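# Slide a door fully open with a mobile manipulator

## Task

Get the sliding door fully open and have it stay that way at the end, with nothing tipped over, without ramming the door into either end of its track, and without the robot toppling or being left leaning.

## Robot and tools

ROBOT. TidyBot++ has a 0.54 m long, 0.50 m wide, 0.38 m tall base on four driven casters. It carries one seven-joint arm that ends in a right hand with index, middle and ring fingers plus a thumb. The shoulder sits 0.68 m up and 0.12 m ahead of the base centre. Link lengths: upper arm 0.42 m, forearm 0.31 m, wrist to hand point 0.30 m. The hand point is 0.09 m off the hand axis, so joint_7_rad swings it, and straight fingers extend 0.12 m beyond it. The arm begins folded with the hand down, poking up to 0.17 m ahead of the base, elbow up to 1.15 m high. Cameras: base_camera and wrist_camera. The wrist camera rides on the palm side and views the index knuckle, fingers pointing up in the image, with the open hand blocking much of the left, centre and bottom. Arm angles 0, -1.2, 3.142, -2.03, 0, 0.075, 2.463 aim it forward and level; joint_6_rad then tilts it.

FRAMES. Base frame: origin on the floor below the base centre, x ahead, y to the left, z up, metres. The odometry frame is the base frame as it was at scene start. base_odometry counts wheel rotation only, so slip looks like travel, and heading (rad, left positive, -3.142 to 3.142) can drift. base_tilt is in degrees, with forward and right positive.

move. Every argument except cameras and blocking belongs to the action. An action may combine base, joints and target, with optional speeds and min_time_s, and all of its parts start together.
- base: an object of relative offsets, counted from the base pose when the command begins. translate_m is forward-positive and strafe_m left-positive, each -2 to 2 m. rotate_rad is counter-clockwise-positive, -6.3 to 6.3 rad. The base goes straight to the resulting point.
- joints: an object of absolute targets keyed by name. joint_1_rad to joint_7_rad are in radians. Ranges: joint_2_rad ±2.249, joint_4_rad ±2.579, joint_6_rad ±2.099; joints 1, 3, 5 and 7 turn freely and take the short way, so send steps under half a turn. joint_1_rad positive turns the arm clockwise seen from above, the opposite sense to rotate_rad. Hand hinges use keys from hand_index_mcp through hand_thumb_ipl (index, middle and ring each have _mcp, _abd, _pip, _dip; the thumb has _cmc, _axl, _mcp, _ipl). Each takes -1 to 1, scaled between that hinge's two end stops; -1 mostly curls toward the palm. Two settings apply to all hand motors: hand_current_limit, -1 to 1, mapping to 0 to 550 mA (start +0.4), and hand_speed, -0.96 to 1 (start -0.6). Hand keys you leave out keep their goals.
- target: one flat list of seven numbers [x, y, z, qw, qx, qy, qz]. This is an absolute hand pose in the base frame, in metres plus a quaternion, matching the hand_pose line. The controller picks the arm angles, and the path may curve or overshoot. A joints object sent alongside it may hold only hand keys. Out-of-reach poses can wander for up to 10 s and then end in time_out.
- speeds: caps for this action, keyed translate_m, strafe_m (0.05 to 0.5 m/s) and rotate_rad (0.1 to 1.57 rad/s). For a combined translate and strafe move, give only one of the two.
- min_time_s: least duration of each arm motion, 0.1 to 8 s.
- cameras: a list drawn from base_camera, wrist_camera, all.
- blocking: true (default) waits until everything is at rest. false returns within about 0.5 s while motion continues.
A call with no action just reports state, images and the scene number. Each action is capped at 15 s, and base moves time out after 14 s.

wait(seconds 0 to 10, cameras) lets time run and returns early once earlier moves settle. stop(cameras) brakes all running motion. zoom_image(camera, region [x0, y0, x1, y1] in pixels from top-left, at most 504 by 504) enlarges part of the latest image. finished_scene(scene) ends the scene, so the door must remain open afterward.

RESULTS. The move line reads done, or the worst status. base_status, joint_status and hand_status can read moving, done, off_target, not_followed, contact_stop, time_out, torque_fault or limit_stop_at_motor_heat. Other lines: hand_pose (actual), hand_target (where commanded angles would put the hand), joint_positions, and motor_effort in percent, with the peak in brackets. hand_state has one word per finger motor: moving, goal, blocked or overload. The <motor>_current_ma lines and hand_goal_<motor> lines are also reported. on_its_own lists motions you did not command. pictures gives the order of the images. An uncommanded stop, a refusal or a torque fault cancels the remaining calls in that reply.

PRACTICE. After a hand target, expect errors of a few centimetres. Correct by adding (wanted - measured) to the last target. To hold the hand still, resend hand_target rather than hand_pose. The arm neither steers around obstacles nor slows for them. Only self-collision is checked, never collision with the base. For the door, three hooked fingers can hold an upright bar 0.008 to 0.03 m thick if there is 0.025 m of clearance behind it. Pull with slow base moves (well under 0.5 m/s) so the grip holds and the door does not crash into its stop. Pulling a door to the end of its travel can strip the grip. Keep hand_current_limit below +1, since motors shut down when current stays at 495 mA or more for 5 s.

AVOID. Snagging the arm above about 0.6 m while driving, hard sideways shoves, and reaching far out while the base is close to furniture, since these can tip or tilt the robot; backing off rights it. Avoid ramming the arm into things, which causes torque faults (limits 104.5 N m for joints 1 to 4, 51.3 for 5 to 7). Avoid knocking objects over and slamming the door. Avoid holding the arm stretched or straining for long, which heats motors (MOTOR HOT from 60 °C, fault at 75 °C).

Each tool is called after "Emit:" as name(argument=value, ...) on one line, values as JSON.

## Session

Emit:
move(cameras=["all"])

Scene clock: 0.00 s.
base_odometry: x=+0.000 y=+0.000 heading=+0.000
base_tilt: forward=+0.2 right=+0.5
base_status: not commanded
joint_positions: joint_1_rad=-0.023 joint_2_rad=-0.378 joint_3_rad=+3.139 joint_4_rad=-2.552 joint_5_rad=+0.002 joint_6_rad=-0.921 joint_7_rad=+3.141 hand_index_mcp=+0.753 hand_index_abd=+0.000 hand_index_pip=+0.577 hand_index_dip=+0.696 hand_middle_mcp=+0.753 hand_middle_abd=+0.000 hand_middle_pip=+0.577 hand_middle_dip=+0.696 hand_ring_mcp=+0.753 hand_ring_abd=+0.000 hand_ring_pip=+0.577 hand_ring_dip=+0.696 hand_thumb_cmc=+0.715 hand_thumb_axl=+0.677 hand_thumb_mcp=+0.223 hand_thumb_ipl=+0.168 hand_current_limit=+0.400 hand_speed=-0.600
joint_status: not commanded
hand_state: goal,goal,goal,goal,goal,goal,goal,goal,goal,goal,goal,goal,goal,goal,goal,goal
index_mcp_current_ma: -1
index_abd_current_ma: 0
index_pip_current_ma: 0
index_dip_current_ma: 0
middle_mcp_current_ma: -1
middle_abd_current_ma: 0
middle_pip_current_ma: 0
middle_dip_current_ma: 0
ring_mcp_current_ma: -1
ring_abd_current_ma: 0
ring_pip_current_ma: 0
ring_dip_current_ma: 0
thumb_cmc_current_ma: 0
thumb_axl_current_ma: 0
thumb_mcp_current_ma: -8
thumb_ipl_current_ma: 0
hand_goal_index_mcp: 0.754
hand_goal_index_abd: 0.000
hand_goal_index_pip: 0.576
hand_goal_index_dip: 0.696
hand_goal_middle_mcp: 0.754
hand_goal_middle_abd: 0.000
hand_goal_middle_pip: 0.576
hand_goal_middle_dip: 0.696
hand_goal_ring_mcp: 0.754
hand_goal_ring_abd: 0.000
hand_goal_ring_pip: 0.576
hand_goal_ring_dip: 0.696
hand_goal_thumb_cmc: 0.714
hand_goal_thumb_axl: 0.678
hand_goal_thumb_mcp: 0.226
hand_goal_thumb_ipl: 0.168
motor_effort: joint_1_rad=+1 joint_2_rad=-1 joint_3_rad=+0 joint_4_rad=+11 joint_5_rad=+0 joint_6_rad=-1 joint_7_rad=+0
hand_pose: x=+0.3219 y=-0.0169 z=+0.5974 quat_wxyz=(-0.017, -0.698, -0.716, -0.016) (m; base frame)
hand_target: x=+0.3222 y=-0.0168 z=+0.5976 quat_wxyz=(-0.017, -0.698, -0.716, -0.016) (m; base frame)
hand_status: not commanded
pictures: base_camera, wrist_camera
Images, in order (width x height): base_camera 644x364, wrist_camera 504x504.

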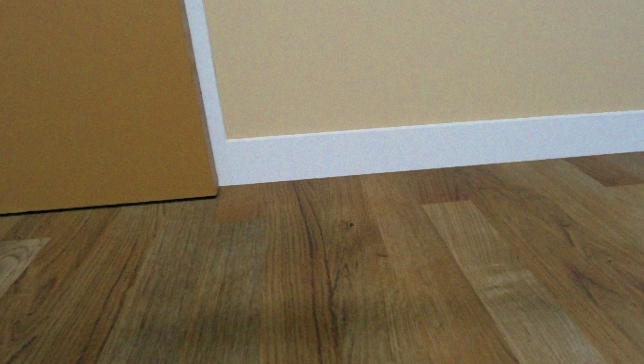

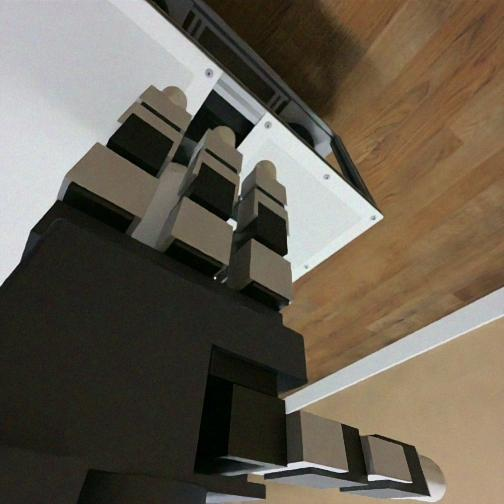

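Emit:
move(joints={"joint_1_rad": 0, "joint_2_rad": -1.2, "joint_3_rad": 3.142, "joint_4_rad": -2.03, "joint_5_rad": 0, "joint_6_rad": 0.075, "joint_7_rad": 2.463}, min_time_s=2, cameras=["all"])

Scene clock: 6.10 s.
move: done
base_odometry: x=+0.000 y=+0.000 heading=+0.000
base_tilt: forward=+0.2 right=+0.4
base_status: not commanded
joint_positions: joint_1_rad=-0.023 joint_2_rad=-1.190 joint_3_rad=+3.139 joint_4_rad=-2.045 joint_5_rad=+0.002 joint_6_rad=+0.016 joint_7_rad=+2.504 hand_index_mcp=+0.759 hand_index_abd=+0.000 hand_index_pip=+0.577 hand_index_dip=+0.696 hand_middle_mcp=+0.759 hand_middle_abd=+0.000 hand_middle_pip=+0.577 hand_middle_dip=+0.696 hand_ring_mcp=+0.761 hand_ring_abd=+0.000 hand_ring_pip=+0.577 hand_ring_dip=+0.696 hand_thumb_cmc=+0.720 hand_thumb_axl=+0.677 hand_thumb_mcp=+0.227 hand_thumb_ipl=+0.168 hand_current_limit=+0.400 hand_speed=-0.600
joint_status: all done
hand_state: goal,goal,goal,goal,goal,goal,goal,goal,goal,goal,goal,goal,goal,goal,goal,goal
index_mcp_current_ma: 12
index_abd_current_ma: 0
index_pip_current_ma: 1
index_dip_current_ma: 0
middle_mcp_current_ma: 12
middle_abd_current_ma: 0
middle_pip_current_ma: 1
middle_dip_current_ma: 0
ring_mcp_current_ma: 16
ring_abd_current_ma: 0
ring_pip_current_ma: 1
ring_dip_current_ma: 0
thumb_cmc_current_ma: 13
thumb_axl_current_ma: -1
thumb_mcp_current_ma: 2
thumb_ipl_current_ma: 0
hand_goal_index_mcp: 0.754
hand_goal_index_abd: 0.000
hand_goal_index_pip: 0.576
hand_goal_index_dip: 0.696
hand_goal_middle_mcp: 0.754
hand_goal_middle_abd: 0.000
hand_goal_middle_pip: 0.576
hand_goal_middle_dip: 0.696
hand_goal_ring_mcp: 0.754
hand_goal_ring_abd: 0.000
hand_goal_ring_pip: 0.576
hand_goal_ring_dip: 0.696
hand_goal_thumb_cmc: 0.714
hand_goal_thumb_axl: 0.678
hand_goal_thumb_mcp: 0.226
hand_goal_thumb_ipl: 0.168
motor_effort: joint_1_rad=+1(1) joint_2_rad=+15(17) joint_3_rad=+0(2) joint_4_rad=+14(19) joint_5_rad=+0(2) joint_6_rad=+6(9) joint_7_rad=+0(1)
hand_pose: x=+0.1549 y=-0.0649 z=+1.2868 quat_wxyz=(-0.403, -0.361, -0.189, -0.820) (m; base frame)
hand_target: x=+0.1276 y=-0.0699 z=+1.3015 quat_wxyz=(-0.401, -0.333, -0.159, -0.839) (m; base frame)
hand_status: not commanded
pictures: base_camera, wrist_camera
Images, in order (width x height): base_camera 644x364, wrist_camera 504x504.

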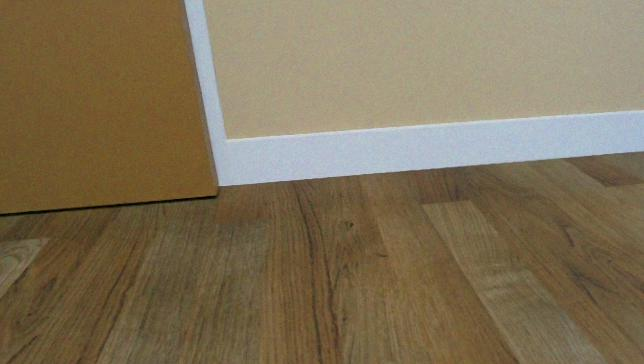

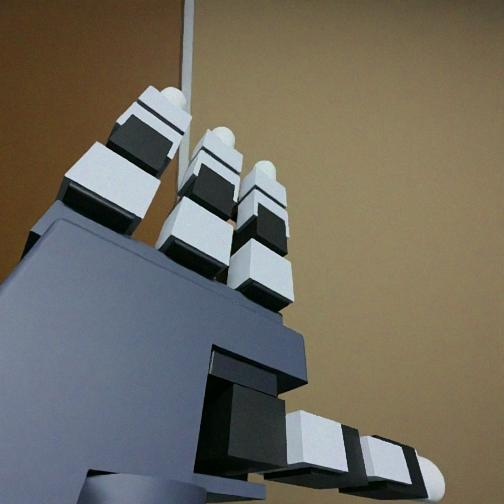

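Emit:
move(joints={"joint_1_rad": -0.7}, cameras=["wrist_camera"])

Emit:
move(joints={"joint_1_rad": -1.4}, cameras=["wrist_camera"])

Emit:
move(joints={"joint_1_rad": 0.9}, cameras=["wrist_camera"])

Emit:
move(joints={"joint_1_rad": 3.14}, cameras=["wrist_camera"])

Scene clock: 11.63 s.
move: done
base_odometry: x=+0.000 y=+0.000 heading=+0.000
base_tilt: forward=+0.2 right=+0.5
base_status: not commanded
joint_positions: joint_1_rad=-0.678 joint_2_rad=-1.190 joint_3_rad=+3.139 joint_4_rad=-2.045 joint_5_rad=+0.002 joint_6_rad=+0.016 joint_7_rad=+2.503 hand_index_mcp=+0.759 hand_index_abd=+0.000 hand_index_pip=+0.577 hand_index_dip=+0.696 hand_middle_mcp=+0.759 hand_middle_abd=+0.000 hand_middle_pip=+0.577 hand_middle_dip=+0.696 hand_ring_mcp=+0.761 hand_ring_abd=+0.000 hand_ring_pip=+0.577 hand_ring_dip=+0.696 hand_thumb_cmc=+0.720 hand_thumb_axl=+0.677 hand_thumb_mcp=+0.227 hand_thumb_ipl=+0.168 hand_current_limit=+0.400 hand_speed=-0.600
joint_status: all done
hand_state: goal,goal,goal,goal,goal,goal,goal,goal,goal,goal,goal,goal,goal,goal,goal,goal
index_mcp_current_ma: 12
index_abd_current_ma: 0
index_pip_current_ma: 1
index_dip_current_ma: 0
middle_mcp_current_ma: 12
middle_abd_current_ma: 0
middle_pip_current_ma: 1
middle_dip_current_ma: 0
ring_mcp_current_ma: 16
ring_abd_current_ma: 0
ring_pip_current_ma: 1
ring_dip_current_ma: 0
thumb_cmc_current_ma: 13
thumb_axl_current_ma: -1
thumb_mcp_current_ma: 2
thumb_ipl_current_ma: 0
hand_goal_index_mcp: 0.754
hand_goal_index_abd: 0.000
hand_goal_index_pip: 0.576
hand_goal_index_dip: 0.696
hand_goal_middle_mcp: 0.754
hand_goal_middle_abd: 0.000
hand_goal_middle_pip: 0.576
hand_goal_middle_dip: 0.696
hand_goal_ring_mcp: 0.754
hand_goal_ring_abd: 0.000
hand_goal_ring_pip: 0.576
hand_goal_ring_dip: 0.696
hand_goal_thumb_cmc: 0.714
hand_goal_thumb_axl: 0.678
hand_goal_thumb_mcp: 0.226
hand_goal_thumb_ipl: 0.168
motor_effort: joint_1_rad=+1(2) joint_2_rad=+15(15) joint_3_rad=+1(1) joint_4_rad=+14(14) joint_5_rad=+0(1) joint_6_rad=+6(7) joint_7_rad=+0(1)
hand_pose: x=+0.1871 y=-0.0296 z=+1.2867 quat_wxyz=(-0.117, -0.281, -0.295, -0.906) (m; base frame)
hand_target: x=+0.1706 y=-0.0479 z=+1.3015 quat_wxyz=(-0.089, -0.258, -0.263, -0.925) (m; base frame)
hand_status: not commanded
pictures: wrist_camera
Images, in order (width x height): wrist_camera 504x504.

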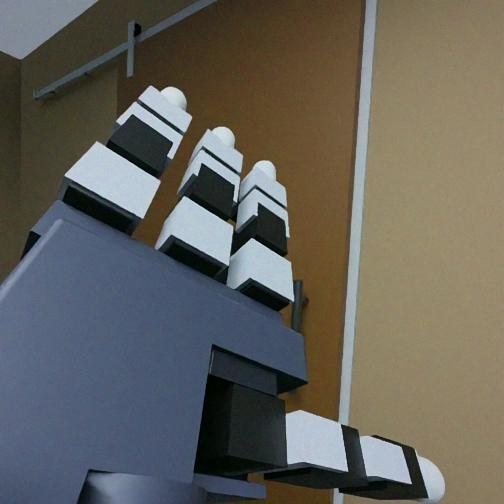

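Scene clock: 13.60 s.
move: done
base_odometry: x=+0.000 y=+0.000 heading=+0.000
base_tilt: forward=+0.2 right=+0.5
base_status: not commanded
joint_positions: joint_1_rad=-1.378 joint_2_rad=-1.190 joint_3_rad=+3.139 joint_4_rad=-2.045 joint_5_rad=+0.002 joint_6_rad=+0.016 joint_7_rad=+2.503 hand_index_mcp=+0.759 hand_index_abd=+0.000 hand_index_pip=+0.577 hand_index_dip=+0.696 hand_middle_mcp=+0.759 hand_middle_abd=+0.000 hand_middle_pip=+0.577 hand_middle_dip=+0.696 hand_ring_mcp=+0.761 hand_ring_abd=+0.000 hand_ring_pip=+0.577 hand_ring_dip=+0.696 hand_thumb_cmc=+0.720 hand_thumb_axl=+0.677 hand_thumb_mcp=+0.227 hand_thumb_ipl=+0.168 hand_current_limit=+0.400 hand_speed=-0.600
joint_status: all done
hand_state: goal,goal,goal,goal,goal,goal,goal,goal,goal,goal,goal,goal,goal,goal,goal,goal
index_mcp_current_ma: 12
index_abd_current_ma: 0
index_pip_current_ma: 1
index_dip_current_ma: 0
middle_mcp_current_ma: 12
middle_abd_current_ma: 0
middle_pip_current_ma: 1
middle_dip_current_ma: 0
ring_mcp_current_ma: 16
ring_abd_current_ma: 0
ring_pip_current_ma: 1
ring_dip_current_ma: 0
thumb_cmc_current_ma: 13
thumb_axl_current_ma: -1
thumb_mcp_current_ma: 2
thumb_ipl_current_ma: 0
hand_goal_index_mcp: 0.754
hand_goal_index_abd: 0.000
hand_goal_index_pip: 0.576
hand_goal_index_dip: 0.696
hand_goal_middle_mcp: 0.754
hand_goal_middle_abd: 0.000
hand_goal_middle_pip: 0.576
hand_goal_middle_dip: 0.696
hand_goal_ring_mcp: 0.754
hand_goal_ring_abd: 0.000
hand_goal_ring_pip: 0.576
hand_goal_ring_dip: 0.696
hand_goal_thumb_cmc: 0.714
hand_goal_thumb_axl: 0.678
hand_goal_thumb_mcp: 0.226
hand_goal_thumb_ipl: 0.168
motor_effort: joint_1_rad=+0(2) joint_2_rad=+15(15) joint_3_rad=+1(1) joint_4_rad=+14(14) joint_5_rad=+1(1) joint_6_rad=+6(7) joint_7_rad=+0(1)
hand_pose: x=+0.1901 y=+0.0212 z=+1.2867 quat_wxyz=(+0.201, -0.163, -0.374, -0.891) (m; base frame)
hand_target: x=+0.1894 y=-0.0034 z=+1.3015 quat_wxyz=(+0.233, -0.152, -0.336, -0.900) (m; base frame)
hand_status: not commanded
pictures: wrist_camera
Images, in order (width x height): wrist_camera 504x504.

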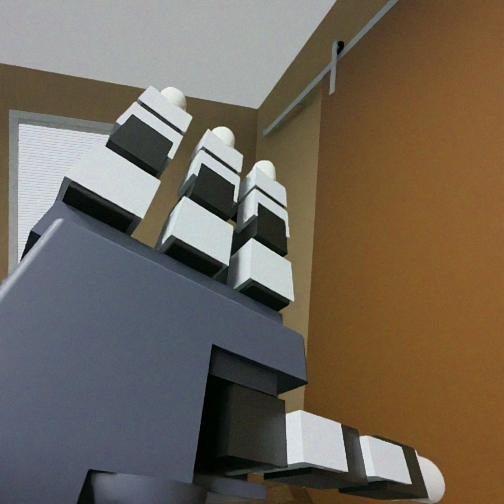

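Scene clock: 16.93 s.
move: done
base_odometry: x=+0.000 y=+0.000 heading=+0.000
base_tilt: forward=+0.2 right=+0.5
base_status: not commanded
joint_positions: joint_1_rad=+0.877 joint_2_rad=-1.190 joint_3_rad=+3.139 joint_4_rad=-2.045 joint_5_rad=+0.002 joint_6_rad=+0.016 joint_7_rad=+2.503 hand_index_mcp=+0.759 hand_index_abd=+0.000 hand_index_pip=+0.577 hand_index_dip=+0.696 hand_middle_mcp=+0.759 hand_middle_abd=+0.000 hand_middle_pip=+0.577 hand_middle_dip=+0.696 hand_ring_mcp=+0.761 hand_ring_abd=+0.000 hand_ring_pip=+0.577 hand_ring_dip=+0.696 hand_thumb_cmc=+0.720 hand_thumb_axl=+0.677 hand_thumb_mcp=+0.227 hand_thumb_ipl=+0.168 hand_current_limit=+0.400 hand_speed=-0.600
joint_status: all done
hand_state: goal,goal,goal,goal,goal,goal,goal,goal,goal,goal,goal,goal,goal,goal,goal,goal
index_mcp_current_ma: 12
index_abd_current_ma: 0
index_pip_current_ma: 1
index_dip_current_ma: 0
middle_mcp_current_ma: 12
middle_abd_current_ma: 0
middle_pip_current_ma: 1
middle_dip_current_ma: 0
ring_mcp_current_ma: 16
ring_abd_current_ma: 0
ring_pip_current_ma: 1
ring_dip_current_ma: 0
thumb_cmc_current_ma: 13
thumb_axl_current_ma: -1
thumb_mcp_current_ma: 2
thumb_ipl_current_ma: 0
hand_goal_index_mcp: 0.754
hand_goal_index_abd: 0.000
hand_goal_index_pip: 0.576
hand_goal_index_dip: 0.696
hand_goal_middle_mcp: 0.754
hand_goal_middle_abd: 0.000
hand_goal_middle_pip: 0.576
hand_goal_middle_dip: 0.696
hand_goal_ring_mcp: 0.754
hand_goal_ring_abd: 0.000
hand_goal_ring_pip: 0.576
hand_goal_ring_dip: 0.696
hand_goal_thumb_cmc: 0.714
hand_goal_thumb_axl: 0.678
hand_goal_thumb_mcp: 0.226
hand_goal_thumb_ipl: 0.168
motor_effort: joint_1_rad=+1(2) joint_2_rad=+15(16) joint_3_rad=+1(1) joint_4_rad=+14(14) joint_5_rad=+1(1) joint_6_rad=+7(7) joint_7_rad=+0(1)
hand_pose: x=+0.0905 y=-0.0685 z=+1.2867 quat_wxyz=(-0.719, -0.407, -0.013, -0.563) (m; base frame)
hand_target: x=+0.0696 y=-0.0502 z=+1.3015 quat_wxyz=(-0.726, -0.369, +0.002, -0.581) (m; base frame)
hand_status: not commanded
pictures: wrist_camera
Images, in order (width x height): wrist_camera 504x504.

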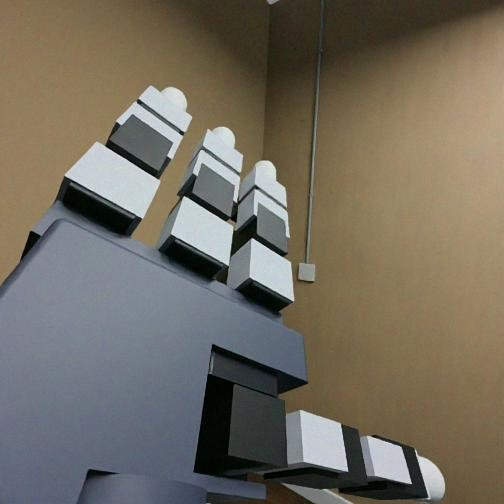

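Scene clock: 20.23 s.
move: done
base_odometry: x=+0.000 y=+0.000 heading=+0.000
base_tilt: forward=+0.2 right=+0.5
base_status: not commanded
joint_positions: joint_1_rad=+3.118 joint_2_rad=-1.190 joint_3_rad=+3.139 joint_4_rad=-2.045 joint_5_rad=+0.002 joint_6_rad=+0.016 joint_7_rad=+2.503 hand_index_mcp=+0.759 hand_index_abd=+0.000 hand_index_pip=+0.577 hand_index_dip=+0.696 hand_middle_mcp=+0.759 hand_middle_abd=+0.000 hand_middle_pip=+0.577 hand_middle_dip=+0.696 hand_ring_mcp=+0.761 hand_ring_abd=+0.000 hand_ring_pip=+0.577 hand_ring_dip=+0.696 hand_thumb_cmc=+0.720 hand_thumb_axl=+0.677 hand_thumb_mcp=+0.227 hand_thumb_ipl=+0.168 hand_current_limit=+0.400 hand_speed=-0.600
joint_status: all done
hand_state: goal,goal,goal,goal,goal,goal,goal,goal,goal,goal,goal,goal,goal,goal,goal,goal
index_mcp_current_ma: 12
index_abd_current_ma: 0
index_pip_current_ma: 1
index_dip_current_ma: 0
middle_mcp_current_ma: 12
middle_abd_current_ma: 0
middle_pip_current_ma: 1
middle_dip_current_ma: 0
ring_mcp_current_ma: 16
ring_abd_current_ma: 0
ring_pip_current_ma: 1
ring_dip_current_ma: 0
thumb_cmc_current_ma: 13
thumb_axl_current_ma: -1
thumb_mcp_current_ma: 2
thumb_ipl_current_ma: 0
hand_goal_index_mcp: 0.754
hand_goal_index_abd: 0.000
hand_goal_index_pip: 0.576
hand_goal_index_dip: 0.696
hand_goal_middle_mcp: 0.754
hand_goal_middle_abd: 0.000
hand_goal_middle_pip: 0.576
hand_goal_middle_dip: 0.696
hand_goal_ring_mcp: 0.754
hand_goal_ring_abd: 0.000
hand_goal_ring_pip: 0.576
hand_goal_ring_dip: 0.696
hand_goal_thumb_cmc: 0.714
hand_goal_thumb_axl: 0.678
hand_goal_thumb_mcp: 0.226
hand_goal_thumb_ipl: 0.168
motor_effort: joint_1_rad=+1(2) joint_2_rad=+15(16) joint_3_rad=+1(1) joint_4_rad=+14(14) joint_5_rad=+1(1) joint_6_rad=+6(8) joint_7_rad=+0(1)
hand_pose: x=+0.0830 y=+0.0649 z=+1.2867 quat_wxyz=(-0.820, -0.189, +0.361, +0.402) (m; base frame)
hand_target: x=+0.1103 y=+0.0699 z=+1.3015 quat_wxyz=(-0.839, -0.159, +0.332, +0.400) (m; base frame)
hand_status: not commanded
pictures: wrist_camera
Images, in order (width x height): wrist_camera 504x504.

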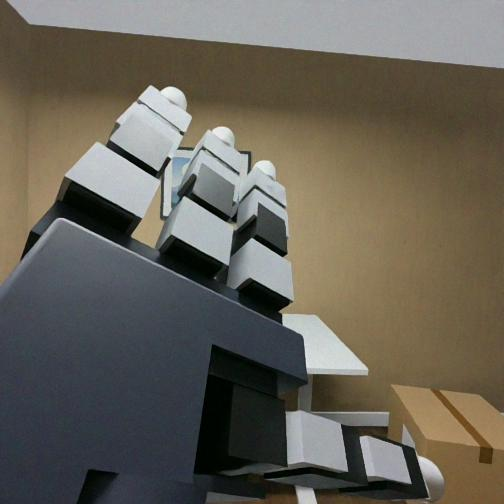

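Emit:
move(joints={"joint_6_rad": -0.5}, cameras=["wrist_camera"])

Emit:
move(joints={"joint_1_rad": -0.5}, cameras=["wrist_camera"])

Scene clock: 27.57 s.
move: done
base_odometry: x=+0.000 y=+0.000 heading=+0.000
base_tilt: forward=+0.2 right=+0.5
base_status: not commanded
joint_positions: joint_1_rad=+3.118 joint_2_rad=-1.190 joint_3_rad=+3.139 joint_4_rad=-2.039 joint_5_rad=+0.002 joint_6_rad=-0.449 joint_7_rad=+2.503 hand_index_mcp=+0.761 hand_index_abd=+0.000 hand_index_pip=+0.577 hand_index_dip=+0.696 hand_middle_mcp=+0.760 hand_middle_abd=+0.000 hand_middle_pip=+0.577 hand_middle_dip=+0.696 hand_ring_mcp=+0.762 hand_ring_abd=+0.000 hand_ring_pip=+0.577 hand_ring_dip=+0.696 hand_thumb_cmc=+0.720 hand_thumb_axl=+0.677 hand_thumb_mcp=+0.227 hand_thumb_ipl=+0.168 hand_current_limit=+0.400 hand_speed=-0.600
joint_status: all done
hand_state: goal,goal,goal,goal,goal,goal,goal,goal,goal,goal,goal,goal,goal,goal,goal,goal
index_mcp_current_ma: 16
index_abd_current_ma: 0
index_pip_current_ma: 1
index_dip_current_ma: 0
middle_mcp_current_ma: 15
middle_abd_current_ma: 0
middle_pip_current_ma: 1
middle_dip_current_ma: 0
ring_mcp_current_ma: 21
ring_abd_current_ma: 0
ring_pip_current_ma: 1
ring_dip_current_ma: 0
thumb_cmc_current_ma: 13
thumb_axl_current_ma: -1
thumb_mcp_current_ma: 2
thumb_ipl_current_ma: 0
hand_goal_index_mcp: 0.754
hand_goal_index_abd: 0.000
hand_goal_index_pip: 0.576
hand_goal_index_dip: 0.696
hand_goal_middle_mcp: 0.754
hand_goal_middle_abd: 0.000
hand_goal_middle_pip: 0.576
hand_goal_middle_dip: 0.696
hand_goal_ring_mcp: 0.754
hand_goal_ring_abd: 0.000
hand_goal_ring_pip: 0.576
hand_goal_ring_dip: 0.696
hand_goal_thumb_cmc: 0.714
hand_goal_thumb_axl: 0.678
hand_goal_thumb_mcp: 0.226
hand_goal_thumb_ipl: 0.168
motor_effort: joint_1_rad=+1(1) joint_2_rad=+14(16) joint_3_rad=+0(1) joint_4_rad=+15(17) joint_5_rad=+0(1) joint_6_rad=+8(11) joint_7_rad=+0(1)
hand_pose: x=-0.0034 y=+0.0634 z=+1.1801 quat_wxyz=(-0.715, -0.279, +0.536, +0.351) (m; base frame)
hand_target: x=-0.0013 y=+0.0697 z=+1.1687 quat_wxyz=(-0.710, -0.266, +0.557, +0.339) (m; base frame)
hand_status: not commanded
pictures: wrist_camera
Images, in order (width x height): wrist_camera 504x504.

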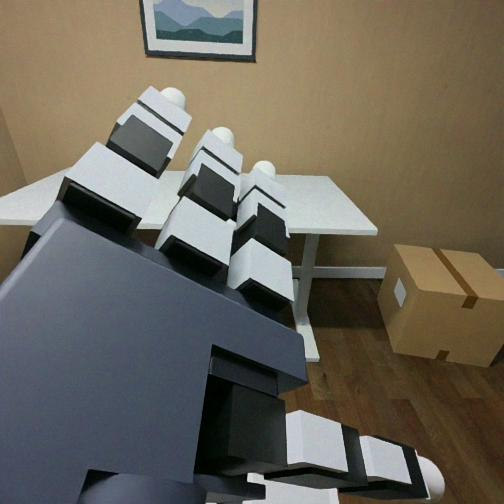

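Scene clock: 31.13 s.
move: done
base_odometry: x=+0.000 y=+0.000 heading=+0.000
base_tilt: forward=+0.2 right=+0.5
base_status: not commanded
joint_positions: joint_1_rad=+5.761 joint_2_rad=-1.190 joint_3_rad=+3.139 joint_4_rad=-2.039 joint_5_rad=+0.002 joint_6_rad=-0.449 joint_7_rad=+2.503 hand_index_mcp=+0.761 hand_index_abd=+0.000 hand_index_pip=+0.577 hand_index_dip=+0.696 hand_middle_mcp=+0.760 hand_middle_abd=+0.000 hand_middle_pip=+0.577 hand_middle_dip=+0.696 hand_ring_mcp=+0.762 hand_ring_abd=+0.000 hand_ring_pip=+0.577 hand_ring_dip=+0.696 hand_thumb_cmc=+0.720 hand_thumb_axl=+0.677 hand_thumb_mcp=+0.227 hand_thumb_ipl=+0.168 hand_current_limit=+0.400 hand_speed=-0.600
joint_status: all done
hand_state: goal,goal,goal,goal,goal,goal,goal,goal,goal,goal,goal,goal,goal,goal,goal,goal
index_mcp_current_ma: 16
index_abd_current_ma: 0
index_pip_current_ma: 1
index_dip_current_ma: 0
middle_mcp_current_ma: 15
middle_abd_current_ma: 0
middle_pip_current_ma: 1
middle_dip_current_ma: 0
ring_mcp_current_ma: 21
ring_abd_current_ma: 0
ring_pip_current_ma: 1
ring_dip_current_ma: 0
thumb_cmc_current_ma: 13
thumb_axl_current_ma: -1
thumb_mcp_current_ma: 2
thumb_ipl_current_ma: 0
hand_goal_index_mcp: 0.754
hand_goal_index_abd: 0.000
hand_goal_index_pip: 0.576
hand_goal_index_dip: 0.696
hand_goal_middle_mcp: 0.754
hand_goal_middle_abd: 0.000
hand_goal_middle_pip: 0.576
hand_goal_middle_dip: 0.696
hand_goal_ring_mcp: 0.754
hand_goal_ring_abd: 0.000
hand_goal_ring_pip: 0.576
hand_goal_ring_dip: 0.696
hand_goal_thumb_cmc: 0.714
hand_goal_thumb_axl: 0.678
hand_goal_thumb_mcp: 0.226
hand_goal_thumb_ipl: 0.168
motor_effort: joint_1_rad=+1(2) joint_2_rad=+14(15) joint_3_rad=+0(1) joint_4_rad=+15(15) joint_5_rad=+0(1) joint_6_rad=+8(10) joint_7_rad=+0(1)
hand_pose: x=+0.2568 y=+0.0028 z=+1.1801 quat_wxyz=(+0.164, +0.450, +0.403, +0.780) (m; base frame)
hand_target: x=+0.2580 y=-0.0037 z=+1.1687 quat_wxyz=(+0.153, +0.474, +0.396, +0.772) (m; base frame)
hand_status: not commanded
pictures: wrist_camera
Images, in order (width x height): wrist_camera 504x504.

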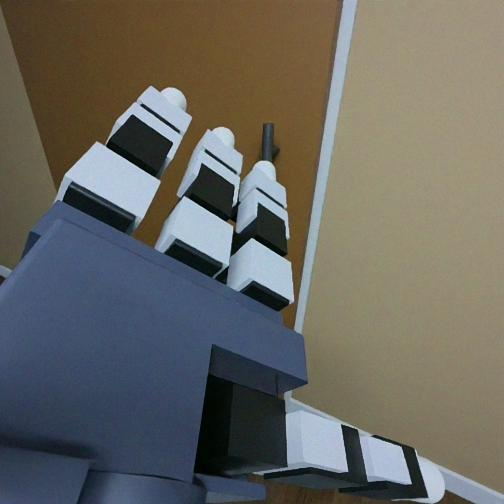

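Emit:
move(base={"rotate_rad": 0.25}, cameras=["all"])

Scene clock: 38.47 s.
move: done
base_odometry: x=+0.000 y=+0.000 heading=+0.249
base_tilt: forward=+0.2 right=+0.5
base_status: done
joint_positions: joint_1_rad=+5.764 joint_2_rad=-1.190 joint_3_rad=+3.139 joint_4_rad=-2.039 joint_5_rad=+0.002 joint_6_rad=-0.449 joint_7_rad=+2.503 hand_index_mcp=+0.761 hand_index_abd=+0.000 hand_index_pip=+0.577 hand_index_dip=+0.696 hand_middle_mcp=+0.760 hand_middle_abd=+0.000 hand_middle_pip=+0.577 hand_middle_dip=+0.696 hand_ring_mcp=+0.762 hand_ring_abd=+0.000 hand_ring_pip=+0.577 hand_ring_dip=+0.696 hand_thumb_cmc=+0.720 hand_thumb_axl=+0.677 hand_thumb_mcp=+0.227 hand_thumb_ipl=+0.168 hand_current_limit=+0.400 hand_speed=-0.600
joint_status: not commanded
hand_state: goal,goal,goal,goal,goal,goal,goal,goal,goal,goal,goal,goal,goal,goal,goal,goal
index_mcp_current_ma: 16
index_abd_current_ma: 0
index_pip_current_ma: 1
index_dip_current_ma: 0
middle_mcp_current_ma: 15
middle_abd_current_ma: 0
middle_pip_current_ma: 1
middle_dip_current_ma: 0
ring_mcp_current_ma: 21
ring_abd_current_ma: 0
ring_pip_current_ma: 1
ring_dip_current_ma: 0
thumb_cmc_current_ma: 13
thumb_axl_current_ma: -1
thumb_mcp_current_ma: 2
thumb_ipl_current_ma: 0
hand_goal_index_mcp: 0.754
hand_goal_index_abd: 0.000
hand_goal_index_pip: 0.576
hand_goal_index_dip: 0.696
hand_goal_middle_mcp: 0.754
hand_goal_middle_abd: 0.000
hand_goal_middle_pip: 0.576
hand_goal_middle_dip: 0.696
hand_goal_ring_mcp: 0.754
hand_goal_ring_abd: 0.000
hand_goal_ring_pip: 0.576
hand_goal_ring_dip: 0.696
hand_goal_thumb_cmc: 0.714
hand_goal_thumb_axl: 0.678
hand_goal_thumb_mcp: 0.226
hand_goal_thumb_ipl: 0.168
motor_effort: joint_1_rad=+1(2) joint_2_rad=+14(14) joint_3_rad=+1(1) joint_4_rad=+15(15) joint_5_rad=+0(1) joint_6_rad=+8(9) joint_7_rad=+0(1)
hand_pose: x=+0.2568 y=+0.0025 z=+1.1801 quat_wxyz=(+0.165, +0.451, +0.402, +0.780) (m; base frame)
hand_target: x=+0.2580 y=-0.0037 z=+1.1687 quat_wxyz=(+0.153, +0.474, +0.396, +0.772) (m; base frame)
hand_status: not commanded
pictures: base_camera, wrist_camera
Images, in order (width x height): base_camera 644x364, wrist_camera 504x504.

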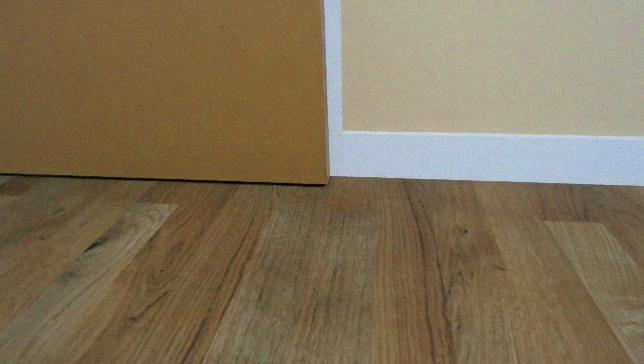

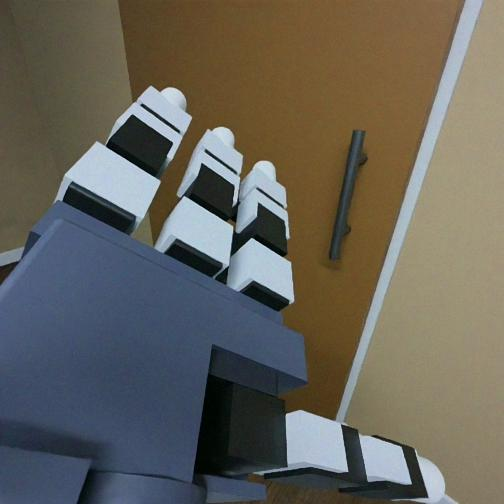

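Emit:
move(base={"rotate_rad": -0.066}, joints={"joint_1_rad": 0, "joint_6_rad": -0.2}, cameras=["all"])

Emit:
move(base={"translate_m": -0.3}, cameras=["all"])

Scene clock: 62.83 s.
move: done
base_odometry: x=+0.000 y=+0.000 heading=+0.184
base_tilt: forward=+0.2 right=+0.5
base_status: done
joint_positions: joint_1_rad=+6.261 joint_2_rad=-1.190 joint_3_rad=+3.139 joint_4_rad=-2.039 joint_5_rad=+0.002 joint_6_rad=-0.262 joint_7_rad=+2.503 hand_index_mcp=+0.761 hand_index_abd=+0.000 hand_index_pip=+0.577 hand_index_dip=+0.696 hand_middle_mcp=+0.760 hand_middle_abd=+0.000 hand_middle_pip=+0.577 hand_middle_dip=+0.696 hand_ring_mcp=+0.762 hand_ring_abd=+0.000 hand_ring_pip=+0.577 hand_ring_dip=+0.696 hand_thumb_cmc=+0.720 hand_thumb_axl=+0.677 hand_thumb_mcp=+0.227 hand_thumb_ipl=+0.168 hand_current_limit=+0.400 hand_speed=-0.600
joint_status: all done
hand_state: goal,goal,goal,goal,goal,goal,goal,goal,goal,goal,goal,goal,goal,goal,goal,goal
index_mcp_current_ma: 16
index_abd_current_ma: 0
index_pip_current_ma: 1
index_dip_current_ma: 0
middle_mcp_current_ma: 15
middle_abd_current_ma: 0
middle_pip_current_ma: 1
middle_dip_current_ma: 0
ring_mcp_current_ma: 21
ring_abd_current_ma: 0
ring_pip_current_ma: 1
ring_dip_current_ma: 0
thumb_cmc_current_ma: 13
thumb_axl_current_ma: -1
thumb_mcp_current_ma: 2
thumb_ipl_current_ma: 0
hand_goal_index_mcp: 0.754
hand_goal_index_abd: 0.000
hand_goal_index_pip: 0.576
hand_goal_index_dip: 0.696
hand_goal_middle_mcp: 0.754
hand_goal_middle_abd: 0.000
hand_goal_middle_pip: 0.576
hand_goal_middle_dip: 0.696
hand_goal_ring_mcp: 0.754
hand_goal_ring_abd: 0.000
hand_goal_ring_pip: 0.576
hand_goal_ring_dip: 0.696
hand_goal_thumb_cmc: 0.714
hand_goal_thumb_axl: 0.678
hand_goal_thumb_mcp: 0.226
hand_goal_thumb_ipl: 0.168
motor_effort: joint_1_rad=+1(2) joint_2_rad=+14(15) joint_3_rad=+1(1) joint_4_rad=+15(15) joint_5_rad=+0(1) joint_6_rad=+7(9) joint_7_rad=+1(1)
hand_pose: x=+0.2116 y=-0.0640 z=+1.2290 quat_wxyz=(+0.375, +0.468, +0.244, +0.763) (m; base frame)
hand_target: x=+0.1905 y=-0.0699 z=+1.2461 quat_wxyz=(+0.375, +0.444, +0.212, +0.785) (m; base frame)
hand_status: not commanded
pictures: base_camera, wrist_camera
Images, in order (width x height): base_camera 644x364, wrist_camera 504x504.

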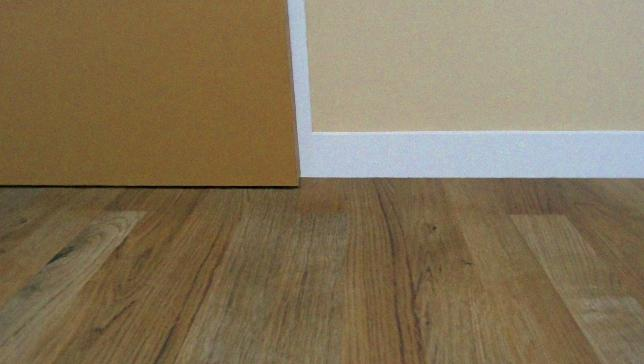

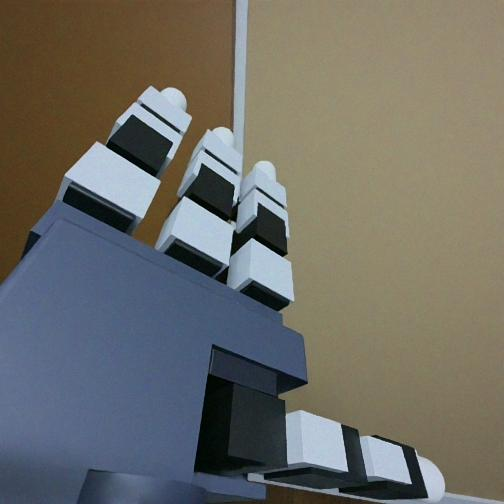

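Scene clock: 64.73 s.
move: done
base_odometry: x=-0.295 y=-0.055 heading=+0.185
base_tilt: forward=+0.2 right=+0.5
base_status: done
joint_positions: joint_1_rad=+6.261 joint_2_rad=-1.194 joint_3_rad=+3.139 joint_4_rad=-2.039 joint_5_rad=+0.002 joint_6_rad=-0.256 joint_7_rad=+2.503 hand_index_mcp=+0.761 hand_index_abd=+0.000 hand_index_pip=+0.577 hand_index_dip=+0.696 hand_middle_mcp=+0.760 hand_middle_abd=+0.000 hand_middle_pip=+0.577 hand_middle_dip=+0.696 hand_ring_mcp=+0.762 hand_ring_abd=+0.000 hand_ring_pip=+0.577 hand_ring_dip=+0.696 hand_thumb_cmc=+0.720 hand_thumb_axl=+0.677 hand_thumb_mcp=+0.227 hand_thumb_ipl=+0.168 hand_current_limit=+0.400 hand_speed=-0.600
joint_status: not commanded
hand_state: goal,goal,goal,goal,goal,goal,goal,goal,goal,goal,goal,goal,goal,goal,goal,goal
index_mcp_current_ma: 16
index_abd_current_ma: 0
index_pip_current_ma: 1
index_dip_current_ma: 0
middle_mcp_current_ma: 15
middle_abd_current_ma: 0
middle_pip_current_ma: 1
middle_dip_current_ma: 0
ring_mcp_current_ma: 21
ring_abd_current_ma: 0
ring_pip_current_ma: 1
ring_dip_current_ma: 0
thumb_cmc_current_ma: 13
thumb_axl_current_ma: -1
thumb_mcp_current_ma: 2
thumb_ipl_current_ma: 0
hand_goal_index_mcp: 0.754
hand_goal_index_abd: 0.000
hand_goal_index_pip: 0.576
hand_goal_index_dip: 0.696
hand_goal_middle_mcp: 0.754
hand_goal_middle_abd: 0.000
hand_goal_middle_pip: 0.576
hand_goal_middle_dip: 0.696
hand_goal_ring_mcp: 0.754
hand_goal_ring_abd: 0.000
hand_goal_ring_pip: 0.576
hand_goal_ring_dip: 0.696
hand_goal_thumb_cmc: 0.714
hand_goal_thumb_axl: 0.678
hand_goal_thumb_mcp: 0.226
hand_goal_thumb_ipl: 0.168
motor_effort: joint_1_rad=+1(1) joint_2_rad=+14(17) joint_3_rad=+1(1) joint_4_rad=+14(16) joint_5_rad=+1(1) joint_6_rad=+7(9) joint_7_rad=+1(1)
hand_pose: x=+0.2081 y=-0.0641 z=+1.2307 quat_wxyz=(+0.376, +0.464, +0.242, +0.765) (m; base frame)
hand_target: x=+0.1905 y=-0.0699 z=+1.2461 quat_wxyz=(+0.375, +0.444, +0.212, +0.785) (m; base frame)
hand_status: not commanded
pictures: base_camera, wrist_camera
Images, in order (width x height): base_camera 644x364, wrist_camera 504x504.

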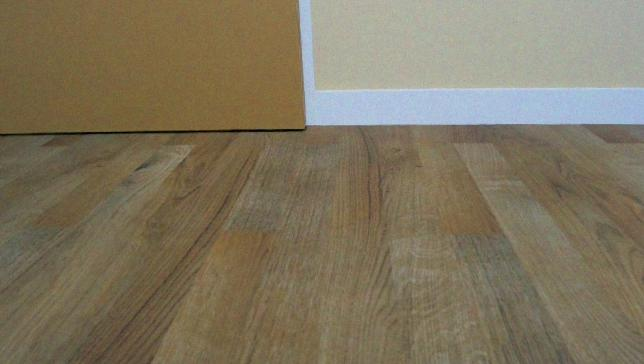

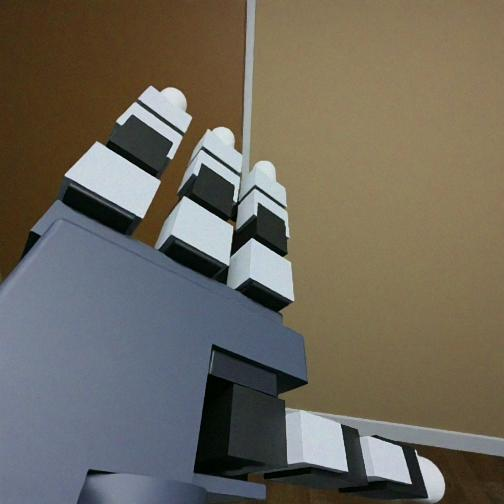

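Emit:
move(base={"strafe_m": 0.35}, joints={"joint_6_rad": -0.1}, cameras=["all"])

Scene clock: 71.57 s.
move: done
base_odometry: x=-0.360 y=+0.289 heading=+0.186
base_tilt: forward=+0.2 right=+0.4
base_status: done
joint_positions: joint_1_rad=+6.270 joint_2_rad=-1.194 joint_3_rad=+3.139 joint_4_rad=-2.036 joint_5_rad=+0.002 joint_6_rad=-0.143 joint_7_rad=+2.503 hand_index_mcp=+0.761 hand_index_abd=+0.001 hand_index_pip=+0.577 hand_index_dip=+0.696 hand_middle_mcp=+0.760 hand_middle_abd=+0.000 hand_middle_pip=+0.577 hand_middle_dip=+0.696 hand_ring_mcp=+0.762 hand_ring_abd=+0.000 hand_ring_pip=+0.577 hand_ring_dip=+0.696 hand_thumb_cmc=+0.720 hand_thumb_axl=+0.677 hand_thumb_mcp=+0.227 hand_thumb_ipl=+0.168 hand_current_limit=+0.400 hand_speed=-0.600
joint_status: all done
hand_state: goal,goal,goal,goal,goal,goal,goal,goal,goal,goal,goal,goal,goal,goal,goal,goal
index_mcp_current_ma: 16
index_abd_current_ma: 1
index_pip_current_ma: 1
index_dip_current_ma: 0
middle_mcp_current_ma: 15
middle_abd_current_ma: 1
middle_pip_current_ma: 1
middle_dip_current_ma: 0
ring_mcp_current_ma: 21
ring_abd_current_ma: 1
ring_pip_current_ma: 1
ring_dip_current_ma: 0
thumb_cmc_current_ma: 13
thumb_axl_current_ma: -1
thumb_mcp_current_ma: 2
thumb_ipl_current_ma: 0
hand_goal_index_mcp: 0.754
hand_goal_index_abd: 0.000
hand_goal_index_pip: 0.576
hand_goal_index_dip: 0.696
hand_goal_middle_mcp: 0.754
hand_goal_middle_abd: 0.000
hand_goal_middle_pip: 0.576
hand_goal_middle_dip: 0.696
hand_goal_ring_mcp: 0.754
hand_goal_ring_abd: 0.000
hand_goal_ring_pip: 0.576
hand_goal_ring_dip: 0.696
hand_goal_thumb_cmc: 0.714
hand_goal_thumb_axl: 0.678
hand_goal_thumb_mcp: 0.226
hand_goal_thumb_ipl: 0.168
motor_effort: joint_1_rad=+1(2) joint_2_rad=+14(15) joint_3_rad=+1(3) joint_4_rad=+14(16) joint_5_rad=+1(1) joint_6_rad=+6(9) joint_7_rad=+0(1)
hand_pose: x=+0.1837 y=-0.0651 z=+1.2586 quat_wxyz=(+0.392, +0.420, +0.217, +0.789) (m; base frame)
hand_target: x=+0.1694 y=-0.0699 z=+1.2683 quat_wxyz=(+0.386, +0.405, +0.193, +0.806) (m; base frame)
hand_status: not commanded
pictures: base_camera, wrist_camera
Images, in order (width x height): base_camera 644x364, wrist_camera 504x504.

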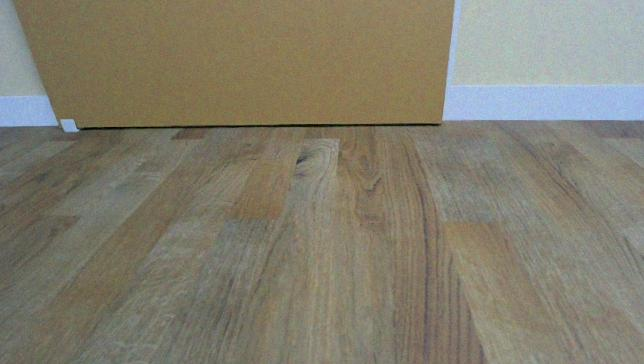

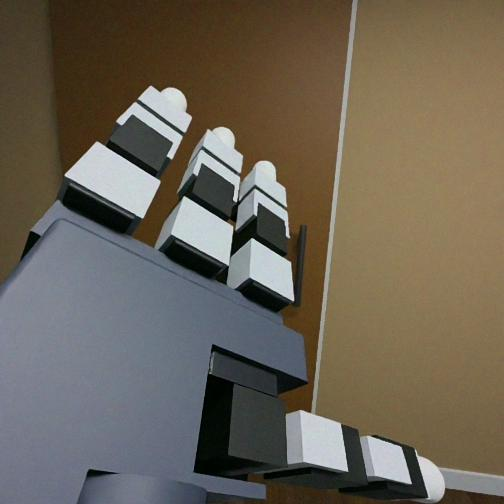

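Emit:
move(joints={"joint_1_rad": -0.2}, cameras=["wrist_camera"])

Emit:
move(joints={"joint_1_rad": 0.0}, base={"strafe_m": 0.2}, cameras=["all"])

Scene clock: 79.17 s.
move: done
base_odometry: x=-0.360 y=+0.289 heading=+0.186
base_tilt: forward=+0.2 right=+0.4
base_status: not commanded
joint_positions: joint_1_rad=+6.104 joint_2_rad=-1.194 joint_3_rad=+3.139 joint_4_rad=-2.036 joint_5_rad=+0.002 joint_6_rad=-0.143 joint_7_rad=+2.503 hand_index_mcp=+0.761 hand_index_abd=+0.001 hand_index_pip=+0.577 hand_index_dip=+0.696 hand_middle_mcp=+0.760 hand_middle_abd=+0.000 hand_middle_pip=+0.577 hand_middle_dip=+0.696 hand_ring_mcp=+0.762 hand_ring_abd=+0.000 hand_ring_pip=+0.577 hand_ring_dip=+0.696 hand_thumb_cmc=+0.720 hand_thumb_axl=+0.677 hand_thumb_mcp=+0.227 hand_thumb_ipl=+0.168 hand_current_limit=+0.400 hand_speed=-0.600
joint_status: all done
hand_state: goal,goal,goal,goal,goal,goal,goal,goal,goal,goal,goal,goal,goal,goal,goal,goal
index_mcp_current_ma: 16
index_abd_current_ma: 1
index_pip_current_ma: 1
index_dip_current_ma: 0
middle_mcp_current_ma: 15
middle_abd_current_ma: 1
middle_pip_current_ma: 1
middle_dip_current_ma: 0
ring_mcp_current_ma: 21
ring_abd_current_ma: 1
ring_pip_current_ma: 1
ring_dip_current_ma: 0
thumb_cmc_current_ma: 13
thumb_axl_current_ma: -1
thumb_mcp_current_ma: 2
thumb_ipl_current_ma: 0
hand_goal_index_mcp: 0.754
hand_goal_index_abd: 0.000
hand_goal_index_pip: 0.576
hand_goal_index_dip: 0.696
hand_goal_middle_mcp: 0.754
hand_goal_middle_abd: 0.000
hand_goal_middle_pip: 0.576
hand_goal_middle_dip: 0.696
hand_goal_ring_mcp: 0.754
hand_goal_ring_abd: 0.000
hand_goal_ring_pip: 0.576
hand_goal_ring_dip: 0.696
hand_goal_thumb_cmc: 0.714
hand_goal_thumb_axl: 0.678
hand_goal_thumb_mcp: 0.226
hand_goal_thumb_ipl: 0.168
motor_effort: joint_1_rad=+1(2) joint_2_rad=+15(15) joint_3_rad=+1(1) joint_4_rad=+14(14) joint_5_rad=+0(1) joint_6_rad=+7(8) joint_7_rad=+0(1)
hand_pose: x=+0.1936 y=-0.0535 z=+1.2586 quat_wxyz=(+0.325, +0.401, +0.251, +0.819) (m; base frame)
hand_target: x=+0.1823 y=-0.0585 z=+1.2683 quat_wxyz=(+0.303, +0.383, +0.233, +0.841) (m; base frame)
hand_status: not commanded
pictures: wrist_camera
Images, in order (width x height): wrist_camera 504x504.

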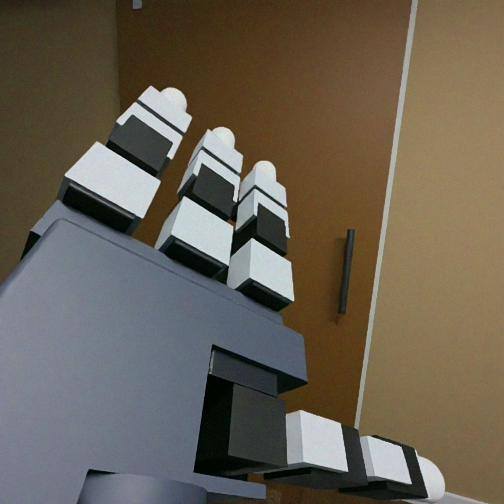

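Scene clock: 80.80 s.
move: done
base_odometry: x=-0.397 y=+0.486 heading=+0.186
base_tilt: forward=+0.2 right=+0.4
base_status: done
joint_positions: joint_1_rad=+6.271 joint_2_rad=-1.194 joint_3_rad=+3.139 joint_4_rad=-2.036 joint_5_rad=+0.002 joint_6_rad=-0.143 joint_7_rad=+2.503 hand_index_mcp=+0.761 hand_index_abd=+0.001 hand_index_pip=+0.577 hand_index_dip=+0.696 hand_middle_mcp=+0.760 hand_middle_abd=+0.000 hand_middle_pip=+0.577 hand_middle_dip=+0.696 hand_ring_mcp=+0.762 hand_ring_abd=+0.000 hand_ring_pip=+0.577 hand_ring_dip=+0.696 hand_thumb_cmc=+0.720 hand_thumb_axl=+0.677 hand_thumb_mcp=+0.227 hand_thumb_ipl=+0.168 hand_current_limit=+0.400 hand_speed=-0.600
joint_status: all done
hand_state: goal,goal,goal,goal,goal,goal,goal,goal,goal,goal,goal,goal,goal,goal,goal,goal
index_mcp_current_ma: 16
index_abd_current_ma: 1
index_pip_current_ma: 1
index_dip_current_ma: 0
middle_mcp_current_ma: 15
middle_abd_current_ma: 1
middle_pip_current_ma: 1
middle_dip_current_ma: 0
ring_mcp_current_ma: 21
ring_abd_current_ma: 1
ring_pip_current_ma: 1
ring_dip_current_ma: 0
thumb_cmc_current_ma: 13
thumb_axl_current_ma: -1
thumb_mcp_current_ma: 2
thumb_ipl_current_ma: 0
hand_goal_index_mcp: 0.754
hand_goal_index_abd: 0.000
hand_goal_index_pip: 0.576
hand_goal_index_dip: 0.696
hand_goal_middle_mcp: 0.754
hand_goal_middle_abd: 0.000
hand_goal_middle_pip: 0.576
hand_goal_middle_dip: 0.696
hand_goal_ring_mcp: 0.754
hand_goal_ring_abd: 0.000
hand_goal_ring_pip: 0.576
hand_goal_ring_dip: 0.696
hand_goal_thumb_cmc: 0.714
hand_goal_thumb_axl: 0.678
hand_goal_thumb_mcp: 0.226
hand_goal_thumb_ipl: 0.168
motor_effort: joint_1_rad=+1(3) joint_2_rad=+14(16) joint_3_rad=+1(3) joint_4_rad=+14(15) joint_5_rad=+1(1) joint_6_rad=+7(8) joint_7_rad=+0(1)
hand_pose: x=+0.1836 y=-0.0652 z=+1.2586 quat_wxyz=(+0.392, +0.420, +0.216, +0.789) (m; base frame)
hand_target: x=+0.1694 y=-0.0699 z=+1.2683 quat_wxyz=(+0.386, +0.405, +0.193, +0.806) (m; base frame)
hand_status: not commanded
pictures: base_camera, wrist_camera
Images, in order (width x height): base_camera 644x364, wrist_camera 504x504.

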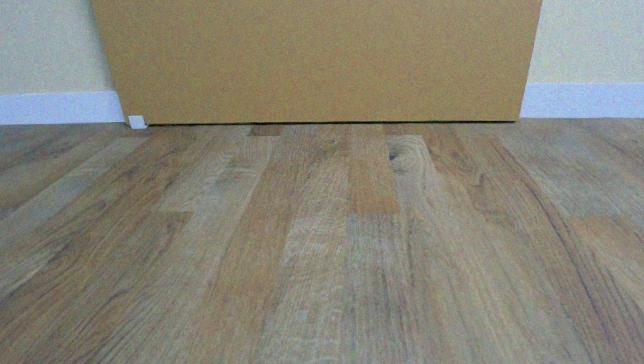

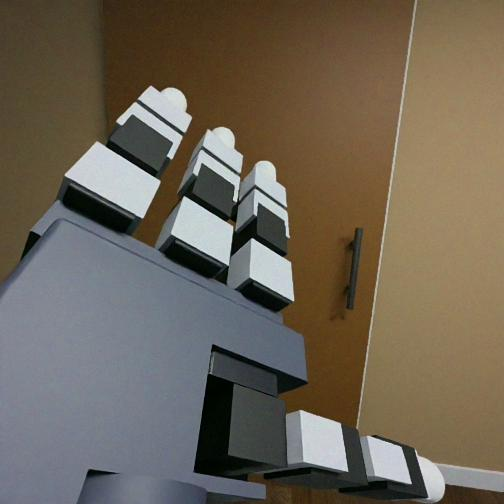

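Emit:
zoom_image(camera="base_camera", region=[0, 80, 160, 160])

Emit:
zoom_image(camera="base_camera", region=[484, 80, 644, 160])

Scaled by 3.150.

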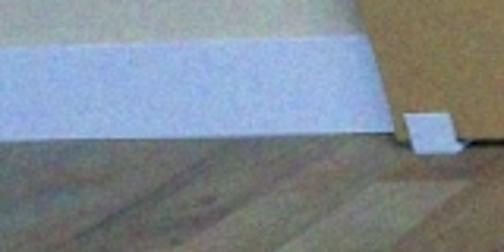

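Scaled by 3.150.

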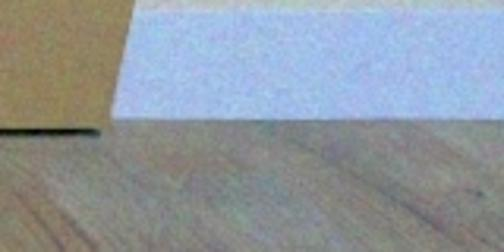

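Emit:
move(base={"rotate_rad": -0.06}, cameras=["base_camera"])

Emit:
zoom_image(camera="base_camera", region=[242, 80, 402, 160])

Emit:
move(base={"strafe_m": -0.45}, cameras=["base_camera"])

Emit:
zoom_image(camera="base_camera", region=[242, 80, 402, 160])

Scene clock: 138.07 s.
move: done
base_odometry: x=-0.397 y=+0.486 heading=+0.126
base_tilt: forward=+0.2 right=+0.4
base_status: done
joint_positions: joint_1_rad=+6.272 joint_2_rad=-1.194 joint_3_rad=+3.139 joint_4_rad=-2.036 joint_5_rad=+0.002 joint_6_rad=-0.143 joint_7_rad=+2.503 hand_index_mcp=+0.761 hand_index_abd=+0.001 hand_index_pip=+0.577 hand_index_dip=+0.696 hand_middle_mcp=+0.760 hand_middle_abd=+0.000 hand_middle_pip=+0.577 hand_middle_dip=+0.696 hand_ring_mcp=+0.762 hand_ring_abd=+0.000 hand_ring_pip=+0.577 hand_ring_dip=+0.696 hand_thumb_cmc=+0.720 hand_thumb_axl=+0.677 hand_thumb_mcp=+0.227 hand_thumb_ipl=+0.168 hand_current_limit=+0.400 hand_speed=-0.600
joint_status: not commanded
hand_state: goal,goal,goal,goal,goal,goal,goal,goal,goal,goal,goal,goal,goal,goal,goal,goal
index_mcp_current_ma: 16
index_abd_current_ma: 1
index_pip_current_ma: 1
index_dip_current_ma: 0
middle_mcp_current_ma: 15
middle_abd_current_ma: 1
middle_pip_current_ma: 1
middle_dip_current_ma: 0
ring_mcp_current_ma: 21
ring_abd_current_ma: 1
ring_pip_current_ma: 1
ring_dip_current_ma: 0
thumb_cmc_current_ma: 13
thumb_axl_current_ma: -1
thumb_mcp_current_ma: 2
thumb_ipl_current_ma: 0
hand_goal_index_mcp: 0.754
hand_goal_index_abd: 0.000
hand_goal_index_pip: 0.576
hand_goal_index_dip: 0.696
hand_goal_middle_mcp: 0.754
hand_goal_middle_abd: 0.000
hand_goal_middle_pip: 0.576
hand_goal_middle_dip: 0.696
hand_goal_ring_mcp: 0.754
hand_goal_ring_abd: 0.000
hand_goal_ring_pip: 0.576
hand_goal_ring_dip: 0.696
hand_goal_thumb_cmc: 0.714
hand_goal_thumb_axl: 0.678
hand_goal_thumb_mcp: 0.226
hand_goal_thumb_ipl: 0.168
motor_effort: joint_1_rad=+1(2) joint_2_rad=+15(16) joint_3_rad=+1(1) joint_4_rad=+14(15) joint_5_rad=+0(1) joint_6_rad=+7(8) joint_7_rad=+0(1)
hand_pose: x=+0.1836 y=-0.0652 z=+1.2586 quat_wxyz=(+0.393, +0.420, +0.216, +0.789) (m; base frame)
hand_target: x=+0.1694 y=-0.0699 z=+1.2683 quat_wxyz=(+0.386, +0.405, +0.193, +0.806) (m; base frame)
hand_status: not commanded
pictures: base_camera
Images, in order (width x height): base_camera 644x364.

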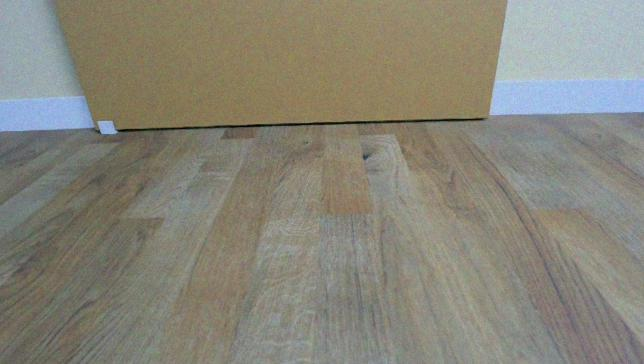

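Scaled by 3.150.

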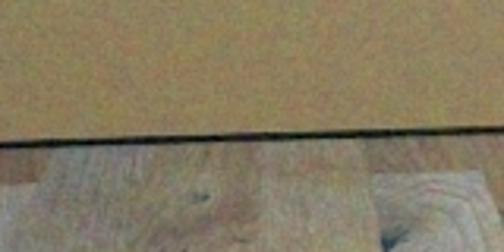

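Scene clock: 140.33 s.
move: done
base_odometry: x=-0.340 y=+0.039 heading=+0.125
base_tilt: forward=+0.2 right=+0.5
base_status: done
joint_positions: joint_1_rad=+6.273 joint_2_rad=-1.194 joint_3_rad=+3.139 joint_4_rad=-2.036 joint_5_rad=+0.002 joint_6_rad=-0.143 joint_7_rad=+2.502 hand_index_mcp=+0.761 hand_index_abd=+0.001 hand_index_pip=+0.577 hand_index_dip=+0.696 hand_middle_mcp=+0.760 hand_middle_abd=+0.000 hand_middle_pip=+0.577 hand_middle_dip=+0.696 hand_ring_mcp=+0.762 hand_ring_abd=+0.000 hand_ring_pip=+0.577 hand_ring_dip=+0.696 hand_thumb_cmc=+0.720 hand_thumb_axl=+0.677 hand_thumb_mcp=+0.227 hand_thumb_ipl=+0.168 hand_current_limit=+0.400 hand_speed=-0.600
joint_status: not commanded
hand_state: goal,goal,goal,goal,goal,goal,goal,goal,goal,goal,goal,goal,goal,goal,goal,goal
index_mcp_current_ma: 16
index_abd_current_ma: 1
index_pip_current_ma: 1
index_dip_current_ma: 0
middle_mcp_current_ma: 15
middle_abd_current_ma: 1
middle_pip_current_ma: 1
middle_dip_current_ma: 0
ring_mcp_current_ma: 21
ring_abd_current_ma: 1
ring_pip_current_ma: 1
ring_dip_current_ma: 0
thumb_cmc_current_ma: 13
thumb_axl_current_ma: -1
thumb_mcp_current_ma: 2
thumb_ipl_current_ma: 0
hand_goal_index_mcp: 0.754
hand_goal_index_abd: 0.000
hand_goal_index_pip: 0.576
hand_goal_index_dip: 0.696
hand_goal_middle_mcp: 0.754
hand_goal_middle_abd: 0.000
hand_goal_middle_pip: 0.576
hand_goal_middle_dip: 0.696
hand_goal_ring_mcp: 0.754
hand_goal_ring_abd: 0.000
hand_goal_ring_pip: 0.576
hand_goal_ring_dip: 0.696
hand_goal_thumb_cmc: 0.714
hand_goal_thumb_axl: 0.678
hand_goal_thumb_mcp: 0.226
hand_goal_thumb_ipl: 0.168
motor_effort: joint_1_rad=+1(2) joint_2_rad=+14(15) joint_3_rad=+0(2) joint_4_rad=+14(14) joint_5_rad=+1(1) joint_6_rad=+7(8) joint_7_rad=+0(1)
hand_pose: x=+0.1835 y=-0.0657 z=+1.2585 quat_wxyz=(+0.393, +0.420, +0.216, +0.789) (m; base frame)
hand_target: x=+0.1694 y=-0.0699 z=+1.2683 quat_wxyz=(+0.386, +0.405, +0.193, +0.806) (m; base frame)
hand_status: not commanded
pictures: base_camera
Images, in order (width x height): base_camera 644x364.

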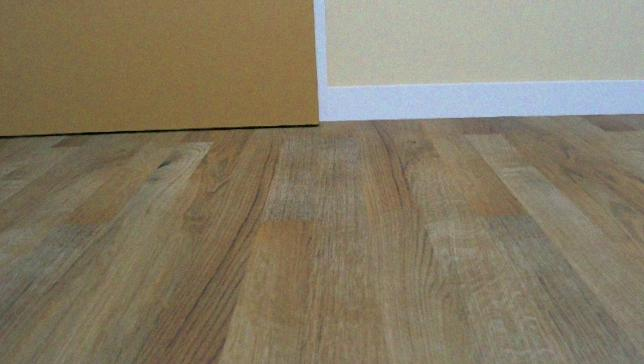

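Scaled by 3.150.

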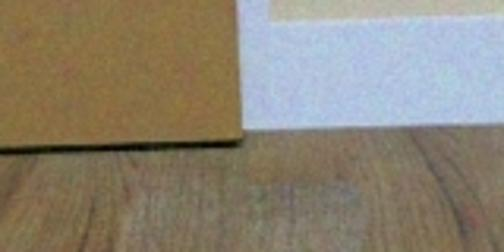

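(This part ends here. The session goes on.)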